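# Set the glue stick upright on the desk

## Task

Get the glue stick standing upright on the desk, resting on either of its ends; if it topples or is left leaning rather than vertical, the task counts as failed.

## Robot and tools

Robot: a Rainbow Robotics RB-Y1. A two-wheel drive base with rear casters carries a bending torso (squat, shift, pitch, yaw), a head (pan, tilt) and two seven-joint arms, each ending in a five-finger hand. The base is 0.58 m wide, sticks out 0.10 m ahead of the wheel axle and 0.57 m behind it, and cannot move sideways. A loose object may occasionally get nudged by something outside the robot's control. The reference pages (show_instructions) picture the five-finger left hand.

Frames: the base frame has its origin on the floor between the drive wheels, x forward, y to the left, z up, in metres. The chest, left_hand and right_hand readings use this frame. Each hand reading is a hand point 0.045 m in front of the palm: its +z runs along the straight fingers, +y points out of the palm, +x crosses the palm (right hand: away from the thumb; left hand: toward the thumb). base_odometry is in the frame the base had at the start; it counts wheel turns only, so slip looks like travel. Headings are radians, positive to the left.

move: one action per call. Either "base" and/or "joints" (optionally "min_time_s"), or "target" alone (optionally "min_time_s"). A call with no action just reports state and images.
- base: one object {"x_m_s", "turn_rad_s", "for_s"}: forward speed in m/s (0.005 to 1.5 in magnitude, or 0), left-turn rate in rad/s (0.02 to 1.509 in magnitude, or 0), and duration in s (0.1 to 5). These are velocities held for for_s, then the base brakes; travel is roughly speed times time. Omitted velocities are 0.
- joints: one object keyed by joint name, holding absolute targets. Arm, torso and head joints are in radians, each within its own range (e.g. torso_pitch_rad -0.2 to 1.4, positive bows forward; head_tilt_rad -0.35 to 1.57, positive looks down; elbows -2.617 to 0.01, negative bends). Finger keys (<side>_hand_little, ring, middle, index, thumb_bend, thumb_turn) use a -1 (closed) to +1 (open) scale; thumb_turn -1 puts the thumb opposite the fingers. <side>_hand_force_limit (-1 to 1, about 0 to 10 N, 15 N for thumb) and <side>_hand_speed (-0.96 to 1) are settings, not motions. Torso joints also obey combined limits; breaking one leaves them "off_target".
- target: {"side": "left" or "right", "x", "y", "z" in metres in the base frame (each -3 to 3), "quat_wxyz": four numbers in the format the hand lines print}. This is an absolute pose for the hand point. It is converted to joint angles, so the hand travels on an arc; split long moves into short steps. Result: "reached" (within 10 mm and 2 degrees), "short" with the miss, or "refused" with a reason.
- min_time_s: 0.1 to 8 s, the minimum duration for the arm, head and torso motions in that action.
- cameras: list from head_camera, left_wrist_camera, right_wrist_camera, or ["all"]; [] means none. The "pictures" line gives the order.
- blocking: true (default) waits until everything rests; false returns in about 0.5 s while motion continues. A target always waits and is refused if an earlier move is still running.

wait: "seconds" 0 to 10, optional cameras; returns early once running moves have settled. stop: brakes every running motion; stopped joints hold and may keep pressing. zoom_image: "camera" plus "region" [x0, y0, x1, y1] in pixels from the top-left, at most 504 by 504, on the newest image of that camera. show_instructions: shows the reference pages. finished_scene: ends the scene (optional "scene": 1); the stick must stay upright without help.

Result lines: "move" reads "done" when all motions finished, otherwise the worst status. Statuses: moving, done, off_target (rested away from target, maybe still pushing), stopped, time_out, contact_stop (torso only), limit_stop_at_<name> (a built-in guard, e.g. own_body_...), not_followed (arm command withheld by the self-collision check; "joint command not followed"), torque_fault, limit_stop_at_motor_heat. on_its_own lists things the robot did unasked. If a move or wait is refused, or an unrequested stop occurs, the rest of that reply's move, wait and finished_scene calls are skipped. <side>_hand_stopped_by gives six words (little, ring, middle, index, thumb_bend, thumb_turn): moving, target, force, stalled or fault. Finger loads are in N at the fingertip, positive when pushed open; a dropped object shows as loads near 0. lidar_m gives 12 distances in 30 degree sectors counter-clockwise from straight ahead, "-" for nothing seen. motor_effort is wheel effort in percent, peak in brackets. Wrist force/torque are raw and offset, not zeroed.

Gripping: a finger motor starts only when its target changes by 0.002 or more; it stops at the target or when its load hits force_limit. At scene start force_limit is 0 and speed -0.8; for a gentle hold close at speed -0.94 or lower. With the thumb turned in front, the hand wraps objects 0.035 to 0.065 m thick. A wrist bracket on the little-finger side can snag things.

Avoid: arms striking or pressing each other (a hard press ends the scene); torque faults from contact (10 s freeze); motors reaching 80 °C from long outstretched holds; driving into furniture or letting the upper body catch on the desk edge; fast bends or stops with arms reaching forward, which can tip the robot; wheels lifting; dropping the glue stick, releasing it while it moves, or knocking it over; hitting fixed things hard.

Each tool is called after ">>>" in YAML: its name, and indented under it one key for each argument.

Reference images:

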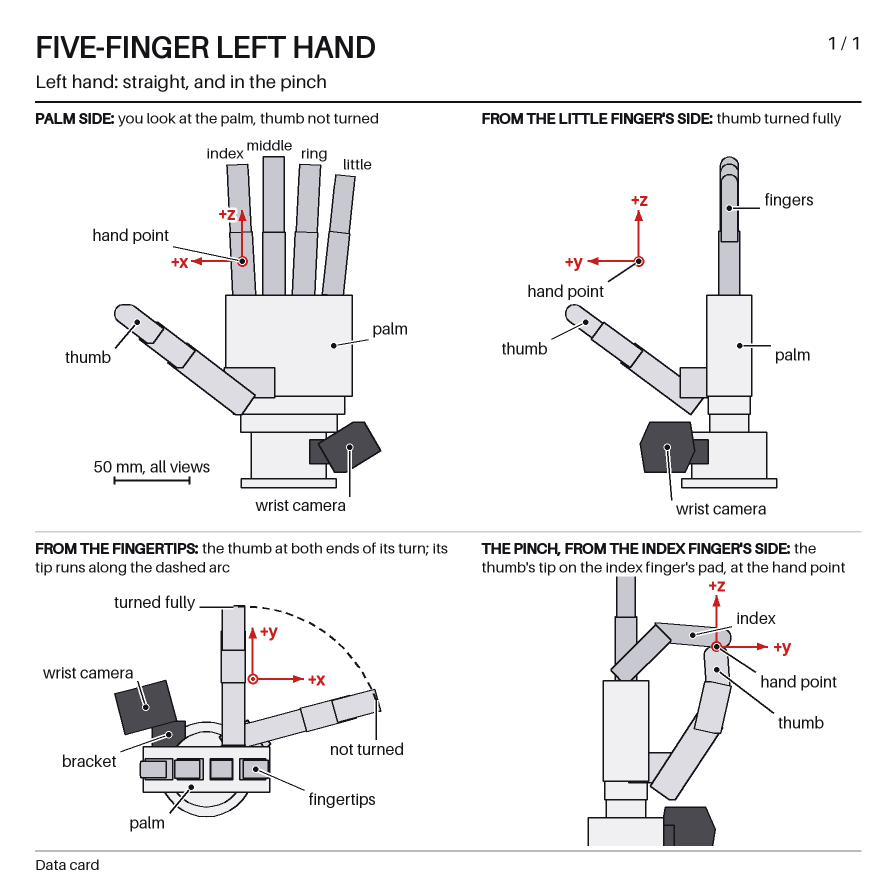

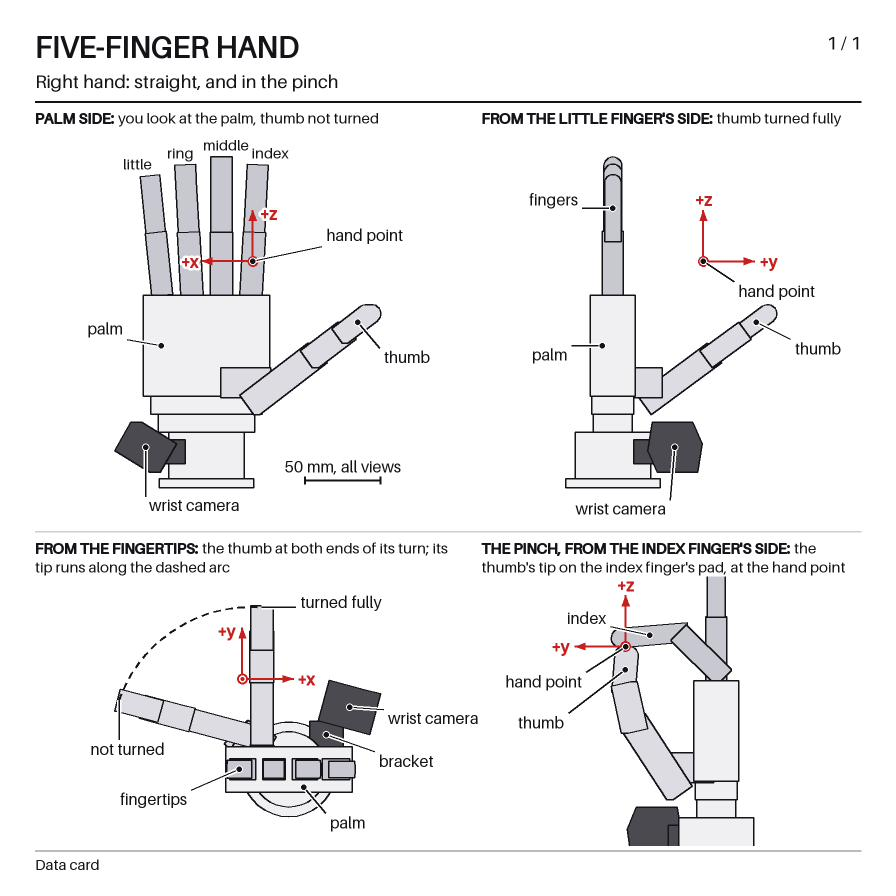

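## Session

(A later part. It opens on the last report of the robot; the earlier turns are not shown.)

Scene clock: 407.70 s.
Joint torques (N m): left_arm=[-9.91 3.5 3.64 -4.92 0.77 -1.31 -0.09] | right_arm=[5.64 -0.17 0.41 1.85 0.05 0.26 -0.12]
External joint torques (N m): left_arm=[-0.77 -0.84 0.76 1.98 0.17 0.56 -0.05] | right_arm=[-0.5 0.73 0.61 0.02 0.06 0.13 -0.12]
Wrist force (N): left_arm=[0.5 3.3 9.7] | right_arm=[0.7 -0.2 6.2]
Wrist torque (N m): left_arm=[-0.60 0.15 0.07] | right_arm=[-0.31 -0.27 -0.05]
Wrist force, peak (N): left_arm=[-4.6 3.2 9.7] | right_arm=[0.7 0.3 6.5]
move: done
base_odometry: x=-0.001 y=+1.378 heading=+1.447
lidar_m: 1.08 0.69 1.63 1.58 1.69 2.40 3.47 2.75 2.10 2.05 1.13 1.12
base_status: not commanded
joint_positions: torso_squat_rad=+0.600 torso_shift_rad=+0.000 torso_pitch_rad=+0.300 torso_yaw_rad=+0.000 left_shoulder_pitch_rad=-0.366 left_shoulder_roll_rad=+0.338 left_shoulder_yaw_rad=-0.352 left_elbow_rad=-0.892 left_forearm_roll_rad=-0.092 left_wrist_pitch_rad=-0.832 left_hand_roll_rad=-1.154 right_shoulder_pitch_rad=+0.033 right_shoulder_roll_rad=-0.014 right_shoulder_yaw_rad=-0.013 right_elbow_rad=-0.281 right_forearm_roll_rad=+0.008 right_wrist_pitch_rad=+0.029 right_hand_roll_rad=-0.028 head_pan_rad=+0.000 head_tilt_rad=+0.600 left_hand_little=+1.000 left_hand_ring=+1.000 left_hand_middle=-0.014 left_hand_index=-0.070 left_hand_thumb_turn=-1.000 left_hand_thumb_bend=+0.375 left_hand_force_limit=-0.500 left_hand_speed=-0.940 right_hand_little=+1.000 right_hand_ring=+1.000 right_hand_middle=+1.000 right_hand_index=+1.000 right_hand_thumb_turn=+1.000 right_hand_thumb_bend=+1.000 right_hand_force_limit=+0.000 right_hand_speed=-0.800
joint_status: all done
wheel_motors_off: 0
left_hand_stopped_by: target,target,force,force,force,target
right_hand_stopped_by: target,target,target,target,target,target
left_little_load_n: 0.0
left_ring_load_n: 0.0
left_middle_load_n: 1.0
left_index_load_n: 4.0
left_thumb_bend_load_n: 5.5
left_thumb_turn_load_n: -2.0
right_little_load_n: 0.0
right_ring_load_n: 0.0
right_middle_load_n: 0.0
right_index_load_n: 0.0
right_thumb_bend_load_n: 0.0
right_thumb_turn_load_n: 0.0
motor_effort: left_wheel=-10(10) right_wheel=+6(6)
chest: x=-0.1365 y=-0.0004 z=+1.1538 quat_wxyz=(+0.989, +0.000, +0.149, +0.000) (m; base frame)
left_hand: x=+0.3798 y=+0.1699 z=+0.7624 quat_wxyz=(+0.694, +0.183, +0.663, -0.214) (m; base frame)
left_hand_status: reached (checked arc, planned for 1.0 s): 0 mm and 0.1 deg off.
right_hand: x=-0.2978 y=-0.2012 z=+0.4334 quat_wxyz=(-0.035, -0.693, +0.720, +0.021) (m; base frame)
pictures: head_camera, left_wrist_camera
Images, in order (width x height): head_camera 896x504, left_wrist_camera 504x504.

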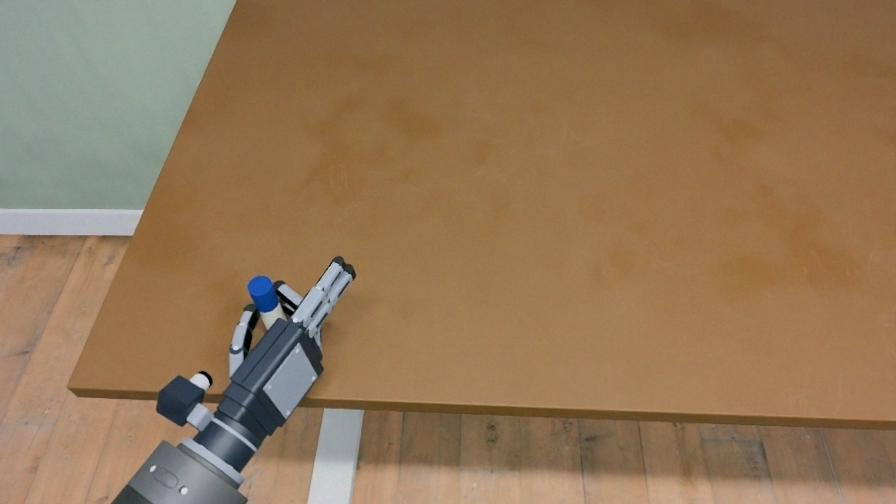

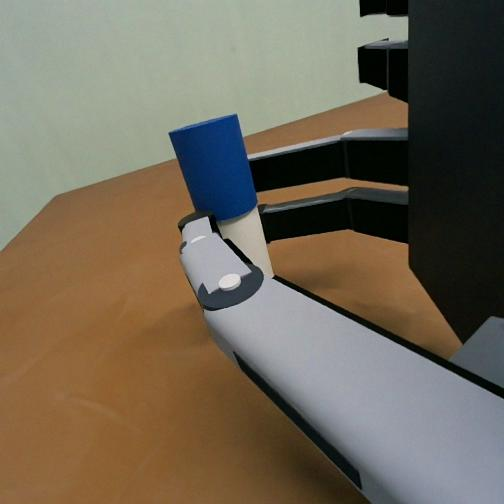

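>>> move:
  target: {"side": "left", "x": 0.38, "y": 0.17, "z": 0.764, "quat_wxyz": [0.69468, 0.1825, 0.6618, -0.2145]}
  min_time_s: 0.8
  cameras: ["head_camera"]

>>> zoom_image:
  camera: "head_camera"
  region: [230, 260, 310, 340]

Scene clock: 414.50 s.
Joint torques (N m): left_arm=[-8.13 5.94 4.52 -7.44 1 -1.73 -0.01] | right_arm=[5.66 -1.13 0.48 2.03 0.21 0.14 -0.07]
External joint torques (N m): left_arm=[1.01 1.59 1.61 -0.51 0.39 0.14 0.02] | right_arm=[-0.48 -0.23 0.67 0.2 0.22 0.01 -0.07]
Wrist force (N): left_arm=[2.1 3.3 9.8] | right_arm=[0.9 -0.1 6.3]
Wrist torque (N m): left_arm=[-0.59 0.22 0.11] | right_arm=[-0.29 -0.31 -0.01]
Wrist force, peak (N): left_arm=[2.6 3.6 9.9] | right_arm=[1.1 -0.1 6.5]
move: done
base_odometry: x=-0.001 y=+1.378 heading=+1.447
lidar_m: 1.08 0.69 1.63 1.58 1.70 2.41 3.47 2.76 2.09 2.05 1.13 1.11
base_status: not commanded
joint_positions: torso_squat_rad=+0.600 torso_shift_rad=+0.000 torso_pitch_rad=+0.300 torso_yaw_rad=+0.000 left_shoulder_pitch_rad=-0.364 left_shoulder_roll_rad=+0.340 left_shoulder_yaw_rad=-0.352 left_elbow_rad=-0.900 left_forearm_roll_rad=-0.092 left_wrist_pitch_rad=-0.829 left_hand_roll_rad=-1.153 right_shoulder_pitch_rad=+0.033 right_shoulder_roll_rad=-0.014 right_shoulder_yaw_rad=-0.013 right_elbow_rad=-0.281 right_forearm_roll_rad=+0.008 right_wrist_pitch_rad=+0.029 right_hand_roll_rad=-0.028 head_pan_rad=+0.000 head_tilt_rad=+0.600 left_hand_little=+1.000 left_hand_ring=+1.000 left_hand_middle=-0.014 left_hand_index=-0.070 left_hand_thumb_turn=-1.000 left_hand_thumb_bend=+0.375 left_hand_force_limit=-0.500 left_hand_speed=-0.940 right_hand_little=+1.000 right_hand_ring=+1.000 right_hand_middle=+1.000 right_hand_index=+1.000 right_hand_thumb_turn=+1.000 right_hand_thumb_bend=+1.000 right_hand_force_limit=+0.000 right_hand_speed=-0.800
joint_status: all done
wheel_motors_off: 0
left_hand_stopped_by: target,target,force,force,force,target
right_hand_stopped_by: target,target,target,target,target,target
left_little_load_n: 0.0
left_ring_load_n: 0.0
left_middle_load_n: 0.5
left_index_load_n: 4.5
left_thumb_bend_load_n: 5.5
left_thumb_turn_load_n: -1.5
right_little_load_n: 0.0
right_ring_load_n: 0.0
right_middle_load_n: 0.0
right_index_load_n: 0.0
right_thumb_bend_load_n: 0.0
right_thumb_turn_load_n: 0.0
motor_effort: left_wheel=-9(10) right_wheel=+6(6)
chest: x=-0.1365 y=-0.0004 z=+1.1538 quat_wxyz=(+0.989, +0.000, +0.149, +0.000) (m; base frame)
left_hand: x=+0.3801 y=+0.1697 z=+0.7640 quat_wxyz=(+0.695, +0.183, +0.662, -0.215) (m; base frame)
left_hand_status: reached (checked arc, planned for 0.8 s): 0 mm and 0.0 deg off.
right_hand: x=-0.2978 y=-0.2012 z=+0.4334 quat_wxyz=(-0.035, -0.693, +0.720, +0.021) (m; base frame)
pictures: head_camera
Images, in order (width x height): head_camera 896x504.

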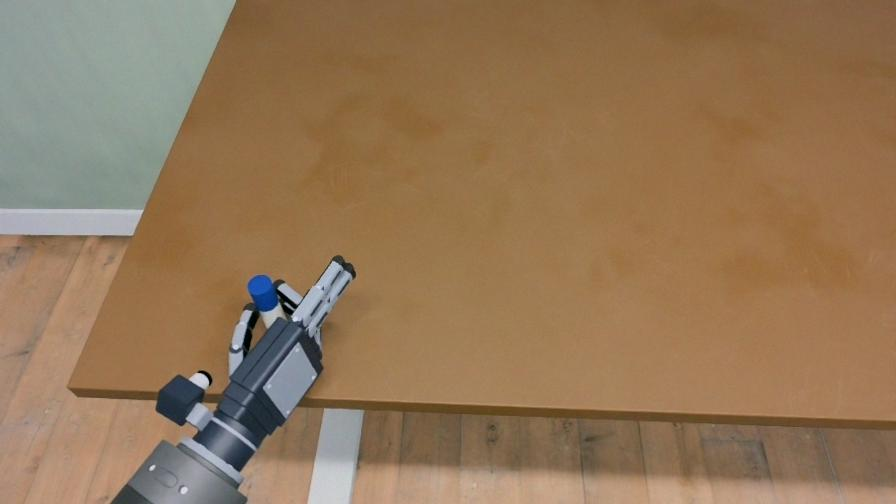

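Scaled by 6.300 from the camera's 896x504 image, which has a finer 1280x720 frame.

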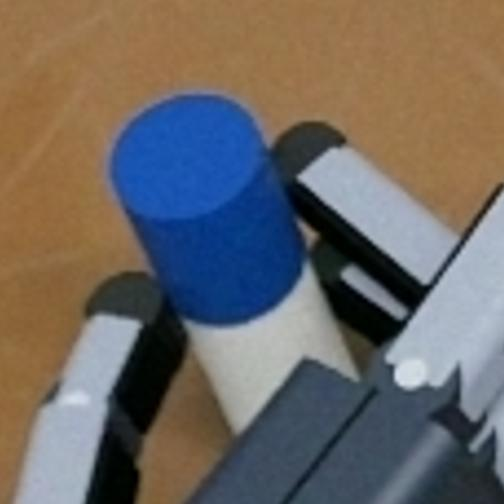

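>>> move:
  joints: {"left_hand_speed": -0.92, "left_hand_index": 0.2, "left_hand_middle": 0.25, "left_hand_thumb_bend": 0.65}
  cameras: ["head_camera", "left_wrist_camera"]

>>> zoom_image:
  camera: "head_camera"
  region: [230, 260, 310, 340]

Scene clock: 421.23 s.
Joint torques (N m): left_arm=[-8.52 5.95 3.64 -7.38 1.21 -1.69 -0.07] | right_arm=[5.68 -0.82 0.61 2.46 0.1 0.32 -0.04]
External joint torques (N m): left_arm=[0.62 1.6 0.72 -0.45 0.6 0.18 -0.03] | right_arm=[-0.46 0.08 0.81 0.63 0.11 0.18 -0.04]
Wrist force (N): left_arm=[2.1 3.4 9.9] | right_arm=[0.6 -0.2 6.3]
Wrist torque (N m): left_arm=[-0.59 0.18 0.11] | right_arm=[-0.29 -0.27 -0.05]
Wrist force, peak (N): left_arm=[2.1 3.3 10.1] | right_arm=[1.2 -0.1 6.4]
move: done
base_odometry: x=-0.001 y=+1.378 heading=+1.447
lidar_m: 1.08 0.68 1.63 1.58 1.70 2.40 3.48 2.76 2.11 2.05 1.14 1.12
base_status: not commanded
joint_positions: torso_squat_rad=+0.600 torso_shift_rad=+0.000 torso_pitch_rad=+0.300 torso_yaw_rad=+0.000 left_shoulder_pitch_rad=-0.364 left_shoulder_roll_rad=+0.340 left_shoulder_yaw_rad=-0.352 left_elbow_rad=-0.900 left_forearm_roll_rad=-0.092 left_wrist_pitch_rad=-0.829 left_hand_roll_rad=-1.153 right_shoulder_pitch_rad=+0.033 right_shoulder_roll_rad=-0.014 right_shoulder_yaw_rad=-0.013 right_elbow_rad=-0.281 right_forearm_roll_rad=+0.008 right_wrist_pitch_rad=+0.029 right_hand_roll_rad=-0.028 head_pan_rad=+0.000 head_tilt_rad=+0.600 left_hand_little=+1.000 left_hand_ring=+1.000 left_hand_middle=+0.250 left_hand_index=+0.200 left_hand_thumb_turn=-1.000 left_hand_thumb_bend=+0.650 left_hand_force_limit=-0.500 left_hand_speed=-0.920 right_hand_little=+1.000 right_hand_ring=+1.000 right_hand_middle=+1.000 right_hand_index=+1.000 right_hand_thumb_turn=+1.000 right_hand_thumb_bend=+1.000 right_hand_force_limit=+0.000 right_hand_speed=-0.800
joint_status: all done
wheel_motors_off: 0
left_hand_stopped_by: target,target,target,target,target,target
right_hand_stopped_by: target,target,target,target,target,target
left_little_load_n: 0.0
left_ring_load_n: 0.0
left_middle_load_n: 0.0
left_index_load_n: 0.0
left_thumb_bend_load_n: 0.0
left_thumb_turn_load_n: 0.0
right_little_load_n: 0.0
right_ring_load_n: 0.0
right_middle_load_n: 0.0
right_index_load_n: 0.0
right_thumb_bend_load_n: 0.0
right_thumb_turn_load_n: 0.0
motor_effort: left_wheel=-9(10) right_wheel=+6(6)
chest: x=-0.1365 y=-0.0004 z=+1.1538 quat_wxyz=(+0.989, +0.000, +0.149, +0.000) (m; base frame)
left_hand: x=+0.3801 y=+0.1697 z=+0.7640 quat_wxyz=(+0.695, +0.183, +0.662, -0.215) (m; base frame)
right_hand: x=-0.2978 y=-0.2012 z=+0.4334 quat_wxyz=(-0.035, -0.693, +0.720, +0.021) (m; base frame)
pictures: head_camera, left_wrist_camera
Images, in order (width x height): head_camera 896x504, left_wrist_camera 504x504.

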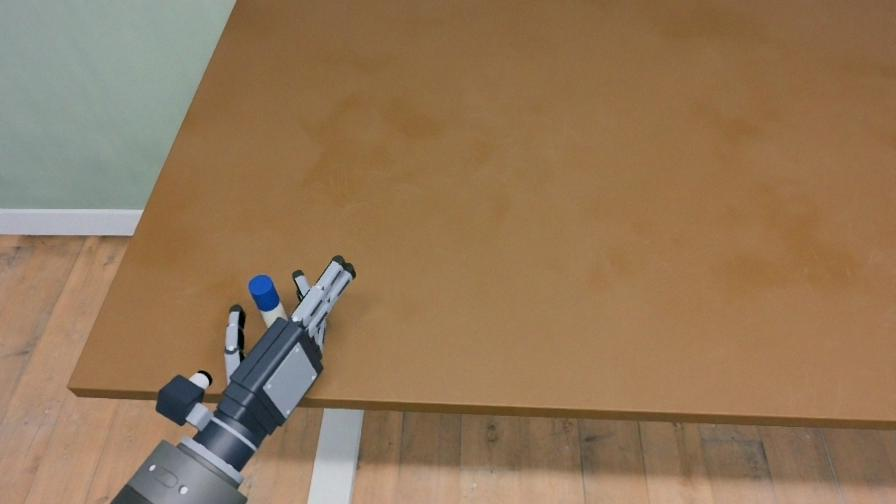

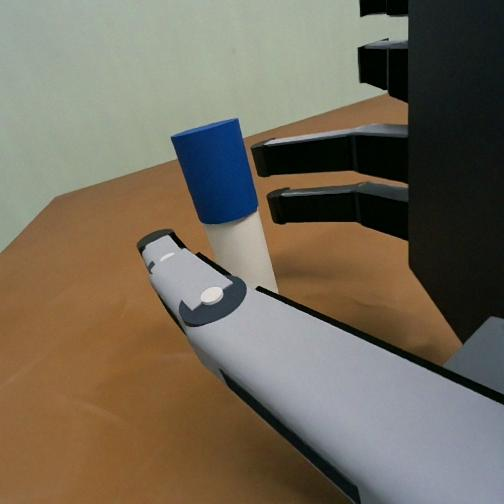

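Scaled by 6.300 from the camera's 896x504 image, which has a finer 1280x720 frame.

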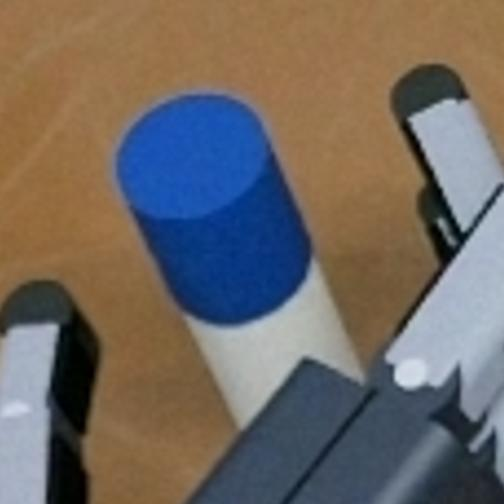

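>>> move:
  joints: {"left_hand_speed": -0.3, "left_hand_index": 1.0, "left_hand_middle": 1.0, "left_hand_thumb_bend": 1.0}

>>> move:
  target: {"side": "left", "x": 0.33, "y": 0.202, "z": 0.768, "quat_wxyz": [0.69468, 0.1825, 0.6618, -0.2145]}
  min_time_s: 1.5
  cameras: ["head_camera"]

>>> move:
  target: {"side": "left", "x": 0.27, "y": 0.24, "z": 0.78, "quat_wxyz": [0.69468, 0.1825, 0.6618, -0.2145]}
  min_time_s: 1.5
  cameras: ["head_camera"]

>>> zoom_image:
  camera: "head_camera"
  region: [210, 240, 330, 360]

Scene clock: 429.90 s.
Joint torques (N m): left_arm=[-8.31 6.16 4.3 -7.4 1.04 -1.71 0.04] | right_arm=[5.37 -0.54 1.11 2 -0.14 0.25 -0.11]
External joint torques (N m): left_arm=[0.82 1.82 1.39 -0.47 0.43 0.16 0.07] | right_arm=[-0.77 0.36 1.31 0.17 -0.13 0.11 -0.11]
Wrist force (N): left_arm=[2.0 3.4 9.8] | right_arm=[0.8 -0.2 6.0]
Wrist torque (N m): left_arm=[-0.58 0.20 0.12] | right_arm=[-0.27 -0.29 -0.03]
Wrist force, peak (N): left_arm=[2.0 3.3 10.1] | right_arm=[1.1 -0.1 6.4]
move: done
base_odometry: x=-0.001 y=+1.378 heading=+1.447
lidar_m: 1.07 0.69 1.62 1.58 1.70 2.41 3.47 2.77 2.10 2.04 1.13 1.12
base_status: not commanded
joint_positions: torso_squat_rad=+0.600 torso_shift_rad=+0.000 torso_pitch_rad=+0.300 torso_yaw_rad=+0.000 left_shoulder_pitch_rad=-0.364 left_shoulder_roll_rad=+0.340 left_shoulder_yaw_rad=-0.352 left_elbow_rad=-0.900 left_forearm_roll_rad=-0.092 left_wrist_pitch_rad=-0.829 left_hand_roll_rad=-1.153 right_shoulder_pitch_rad=+0.033 right_shoulder_roll_rad=-0.014 right_shoulder_yaw_rad=-0.013 right_elbow_rad=-0.281 right_forearm_roll_rad=+0.008 right_wrist_pitch_rad=+0.029 right_hand_roll_rad=-0.028 head_pan_rad=+0.000 head_tilt_rad=+0.600 left_hand_little=+1.000 left_hand_ring=+1.000 left_hand_middle=+1.000 left_hand_index=+1.000 left_hand_thumb_turn=-1.000 left_hand_thumb_bend=+1.000 left_hand_force_limit=-0.500 left_hand_speed=-0.300 right_hand_little=+1.000 right_hand_ring=+1.000 right_hand_middle=+1.000 right_hand_index=+1.000 right_hand_thumb_turn=+1.000 right_hand_thumb_bend=+1.000 right_hand_force_limit=+0.000 right_hand_speed=-0.800
joint_status: all done
wheel_motors_off: 0
left_hand_stopped_by: target,target,target,target,target,target
right_hand_stopped_by: target,target,target,target,target,target
left_little_load_n: -0.5
left_ring_load_n: 0.0
left_middle_load_n: 0.0
left_index_load_n: 0.0
left_thumb_bend_load_n: 0.0
left_thumb_turn_load_n: 0.0
right_little_load_n: 0.0
right_ring_load_n: 0.0
right_middle_load_n: 0.0
right_index_load_n: 0.0
right_thumb_bend_load_n: -0.5
right_thumb_turn_load_n: 0.0
motor_effort: left_wheel=-10(10) right_wheel=+6(6)
chest: x=-0.1365 y=-0.0004 z=+1.1538 quat_wxyz=(+0.989, +0.000, +0.149, +0.000) (m; base frame)
left_hand: x=+0.3801 y=+0.1697 z=+0.7640 quat_wxyz=(+0.695, +0.183, +0.662, -0.215) (m; base frame)
right_hand: x=-0.2978 y=-0.2012 z=+0.4334 quat_wxyz=(-0.035, -0.693, +0.720, +0.021) (m; base frame)
pictures: none

Scene clock: 431.73 s.
Joint torques (N m): left_arm=[-5.14 6.54 4.68 -7.2 0.96 -2.25 0.05] | right_arm=[5.47 -0.59 0.55 2 -0.23 0.11 -0.14]
External joint torques (N m): left_arm=[0.87 1.17 1.36 -0.4 0.33 -0.39 0.08] | right_arm=[-0.67 0.31 0.74 0.17 -0.22 -0.03 -0.14]
Wrist force (N): left_arm=[2.2 3.3 9.8] | right_arm=[0.6 -0.1 6.1]
Wrist torque (N m): left_arm=[-0.57 0.17 0.14] | right_arm=[-0.27 -0.25 -0.04]
Wrist force, peak (N): left_arm=[2.0 3.4 9.9] | right_arm=[1.0 0.0 6.4]
move: done
base_odometry: x=-0.001 y=+1.378 heading=+1.447
lidar_m: 1.08 0.70 1.63 1.58 1.70 2.42 3.46 2.76 2.10 2.04 1.13 1.11
base_status: not commanded
joint_positions: torso_squat_rad=+0.600 torso_shift_rad=+0.000 torso_pitch_rad=+0.300 torso_yaw_rad=+0.000 left_shoulder_pitch_rad=-0.178 left_shoulder_roll_rad=+0.422 left_shoulder_yaw_rad=-0.343 left_elbow_rad=-1.087 left_forearm_roll_rad=-0.090 left_wrist_pitch_rad=-0.849 left_hand_roll_rad=-1.143 right_shoulder_pitch_rad=+0.033 right_shoulder_roll_rad=-0.014 right_shoulder_yaw_rad=-0.013 right_elbow_rad=-0.281 right_forearm_roll_rad=+0.008 right_wrist_pitch_rad=+0.029 right_hand_roll_rad=-0.028 head_pan_rad=+0.000 head_tilt_rad=+0.600 left_hand_little=+1.000 left_hand_ring=+1.000 left_hand_middle=+1.000 left_hand_index=+1.000 left_hand_thumb_turn=-1.000 left_hand_thumb_bend=+1.000 left_hand_force_limit=-0.500 left_hand_speed=-0.300 right_hand_little=+1.000 right_hand_ring=+1.000 right_hand_middle=+1.000 right_hand_index=+1.000 right_hand_thumb_turn=+1.000 right_hand_thumb_bend=+1.000 right_hand_force_limit=+0.000 right_hand_speed=-0.800
joint_status: all done
wheel_motors_off: 0
left_hand_stopped_by: target,target,target,target,target,target
right_hand_stopped_by: target,target,target,target,target,target
left_little_load_n: 0.0
left_ring_load_n: 0.0
left_middle_load_n: 0.0
left_index_load_n: 0.0
left_thumb_bend_load_n: 0.0
left_thumb_turn_load_n: 0.5
right_little_load_n: 0.0
right_ring_load_n: 0.0
right_middle_load_n: 0.0
right_index_load_n: 0.0
right_thumb_bend_load_n: 0.0
right_thumb_turn_load_n: 0.0
motor_effort: left_wheel=-8(10) right_wheel=+6(6)
chest: x=-0.1365 y=-0.0004 z=+1.1538 quat_wxyz=(+0.989, +0.000, +0.149, +0.000) (m; base frame)
left_hand: x=+0.3302 y=+0.2015 z=+0.7680 quat_wxyz=(+0.696, +0.183, +0.660, -0.215) (m; base frame)
left_hand_status: reached (checked arc, planned for 1.5 s): 1 mm and 0.2 deg off.
right_hand: x=-0.2978 y=-0.2012 z=+0.4334 quat_wxyz=(-0.035, -0.693, +0.720, +0.021) (m; base frame)
pictures: head_camera
Images, in order (width x height): head_camera 896x504.

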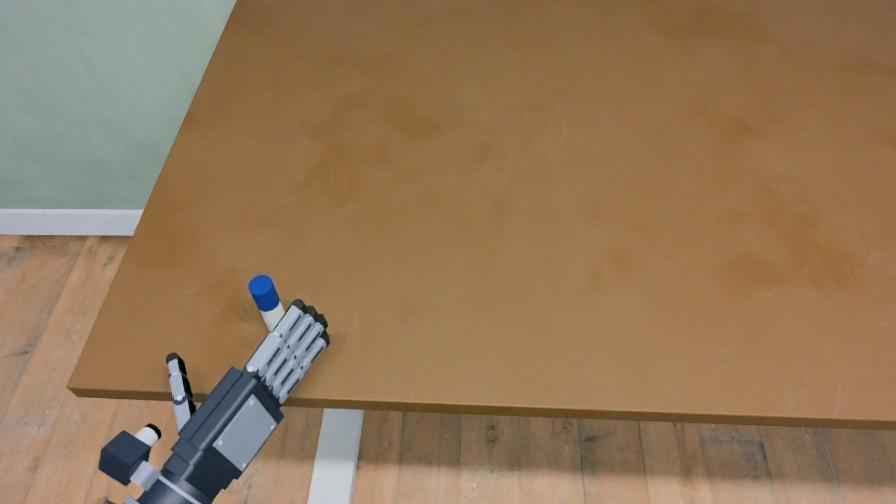

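Scene clock: 433.57 s.
Joint torques (N m): left_arm=[-1.58 7.62 5.55 -7.06 1.11 -2.33 0.02] | right_arm=[5.57 -0.7 1.15 1.73 0.15 0.27 -0.15]
External joint torques (N m): left_arm=[0.87 0.99 1.83 -0.62 0.44 -0.48 0.05] | right_arm=[-0.57 0.21 1.34 -0.1 0.16 0.13 -0.15]
Wrist force (N): left_arm=[2.1 3.3 9.8] | right_arm=[0.6 -0.3 6.0]
Wrist torque (N m): left_arm=[-0.59 0.18 0.12] | right_arm=[-0.30 -0.24 -0.04]
Wrist force, peak (N): left_arm=[2.0 3.4 9.9] | right_arm=[0.9 -0.1 6.5]
move: done
base_odometry: x=-0.001 y=+1.378 heading=+1.447
lidar_m: 1.08 0.69 1.63 1.57 1.70 2.43 3.47 2.77 2.11 2.05 1.13 1.11
base_status: not commanded
joint_positions: torso_squat_rad=+0.600 torso_shift_rad=+0.000 torso_pitch_rad=+0.300 torso_yaw_rad=+0.000 left_shoulder_pitch_rad=+0.031 left_shoulder_roll_rad=+0.516 left_shoulder_yaw_rad=-0.315 left_elbow_rad=-1.266 left_forearm_roll_rad=-0.077 left_wrist_pitch_rad=-0.897 left_hand_roll_rad=-1.133 right_shoulder_pitch_rad=+0.033 right_shoulder_roll_rad=-0.014 right_shoulder_yaw_rad=-0.013 right_elbow_rad=-0.281 right_forearm_roll_rad=+0.008 right_wrist_pitch_rad=+0.029 right_hand_roll_rad=-0.028 head_pan_rad=+0.000 head_tilt_rad=+0.600 left_hand_little=+1.000 left_hand_ring=+1.000 left_hand_middle=+1.000 left_hand_index=+1.000 left_hand_thumb_turn=-1.000 left_hand_thumb_bend=+1.000 left_hand_force_limit=-0.500 left_hand_speed=-0.300 right_hand_little=+1.000 right_hand_ring=+1.000 right_hand_middle=+1.000 right_hand_index=+1.000 right_hand_thumb_turn=+1.000 right_hand_thumb_bend=+1.000 right_hand_force_limit=+0.000 right_hand_speed=-0.800
joint_status: all done
wheel_motors_off: 0
left_hand_stopped_by: target,target,target,target,target,target
right_hand_stopped_by: target,target,target,target,target,target
left_little_load_n: 0.0
left_ring_load_n: 0.0
left_middle_load_n: 0.0
left_index_load_n: 0.0
left_thumb_bend_load_n: 0.0
left_thumb_turn_load_n: 0.0
right_little_load_n: 0.0
right_ring_load_n: 0.0
right_middle_load_n: 0.0
right_index_load_n: 0.0
right_thumb_bend_load_n: 0.0
right_thumb_turn_load_n: 0.0
motor_effort: left_wheel=-7(10) right_wheel=+6(6)
chest: x=-0.1365 y=-0.0004 z=+1.1538 quat_wxyz=(+0.989, +0.000, +0.149, +0.000) (m; base frame)
left_hand: x=+0.2705 y=+0.2393 z=+0.7798 quat_wxyz=(+0.695, +0.183, +0.661, -0.215) (m; base frame)
left_hand_status: reached (checked arc, planned for 1.5 s): 1 mm and 0.2 deg off.
right_hand: x=-0.2978 y=-0.2012 z=+0.4334 quat_wxyz=(-0.035, -0.693, +0.720, +0.021) (m; base frame)
pictures: head_camera
Images, in order (width x height): head_camera 896x504.

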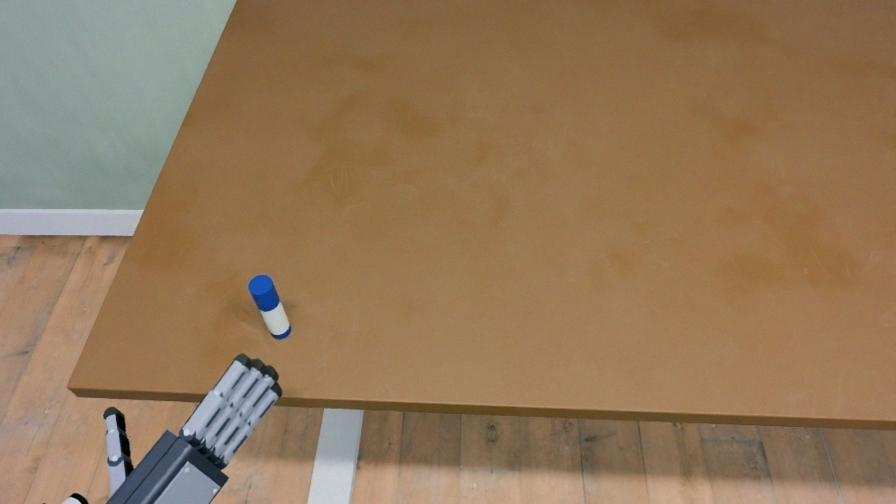

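Scaled by 4.200 from the camera's 896x504 image, which has a finer 1280x720 frame.

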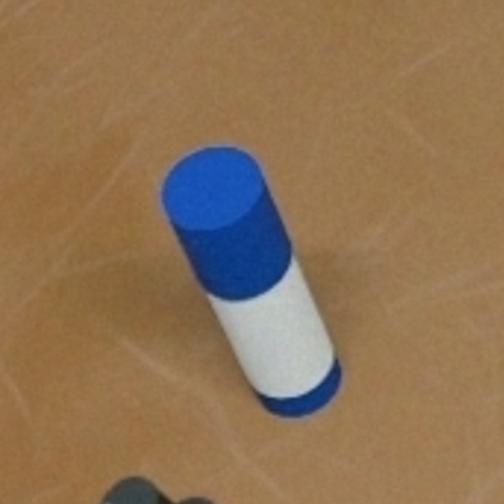

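>>> finished_scene:

The scene is finished: the task was done.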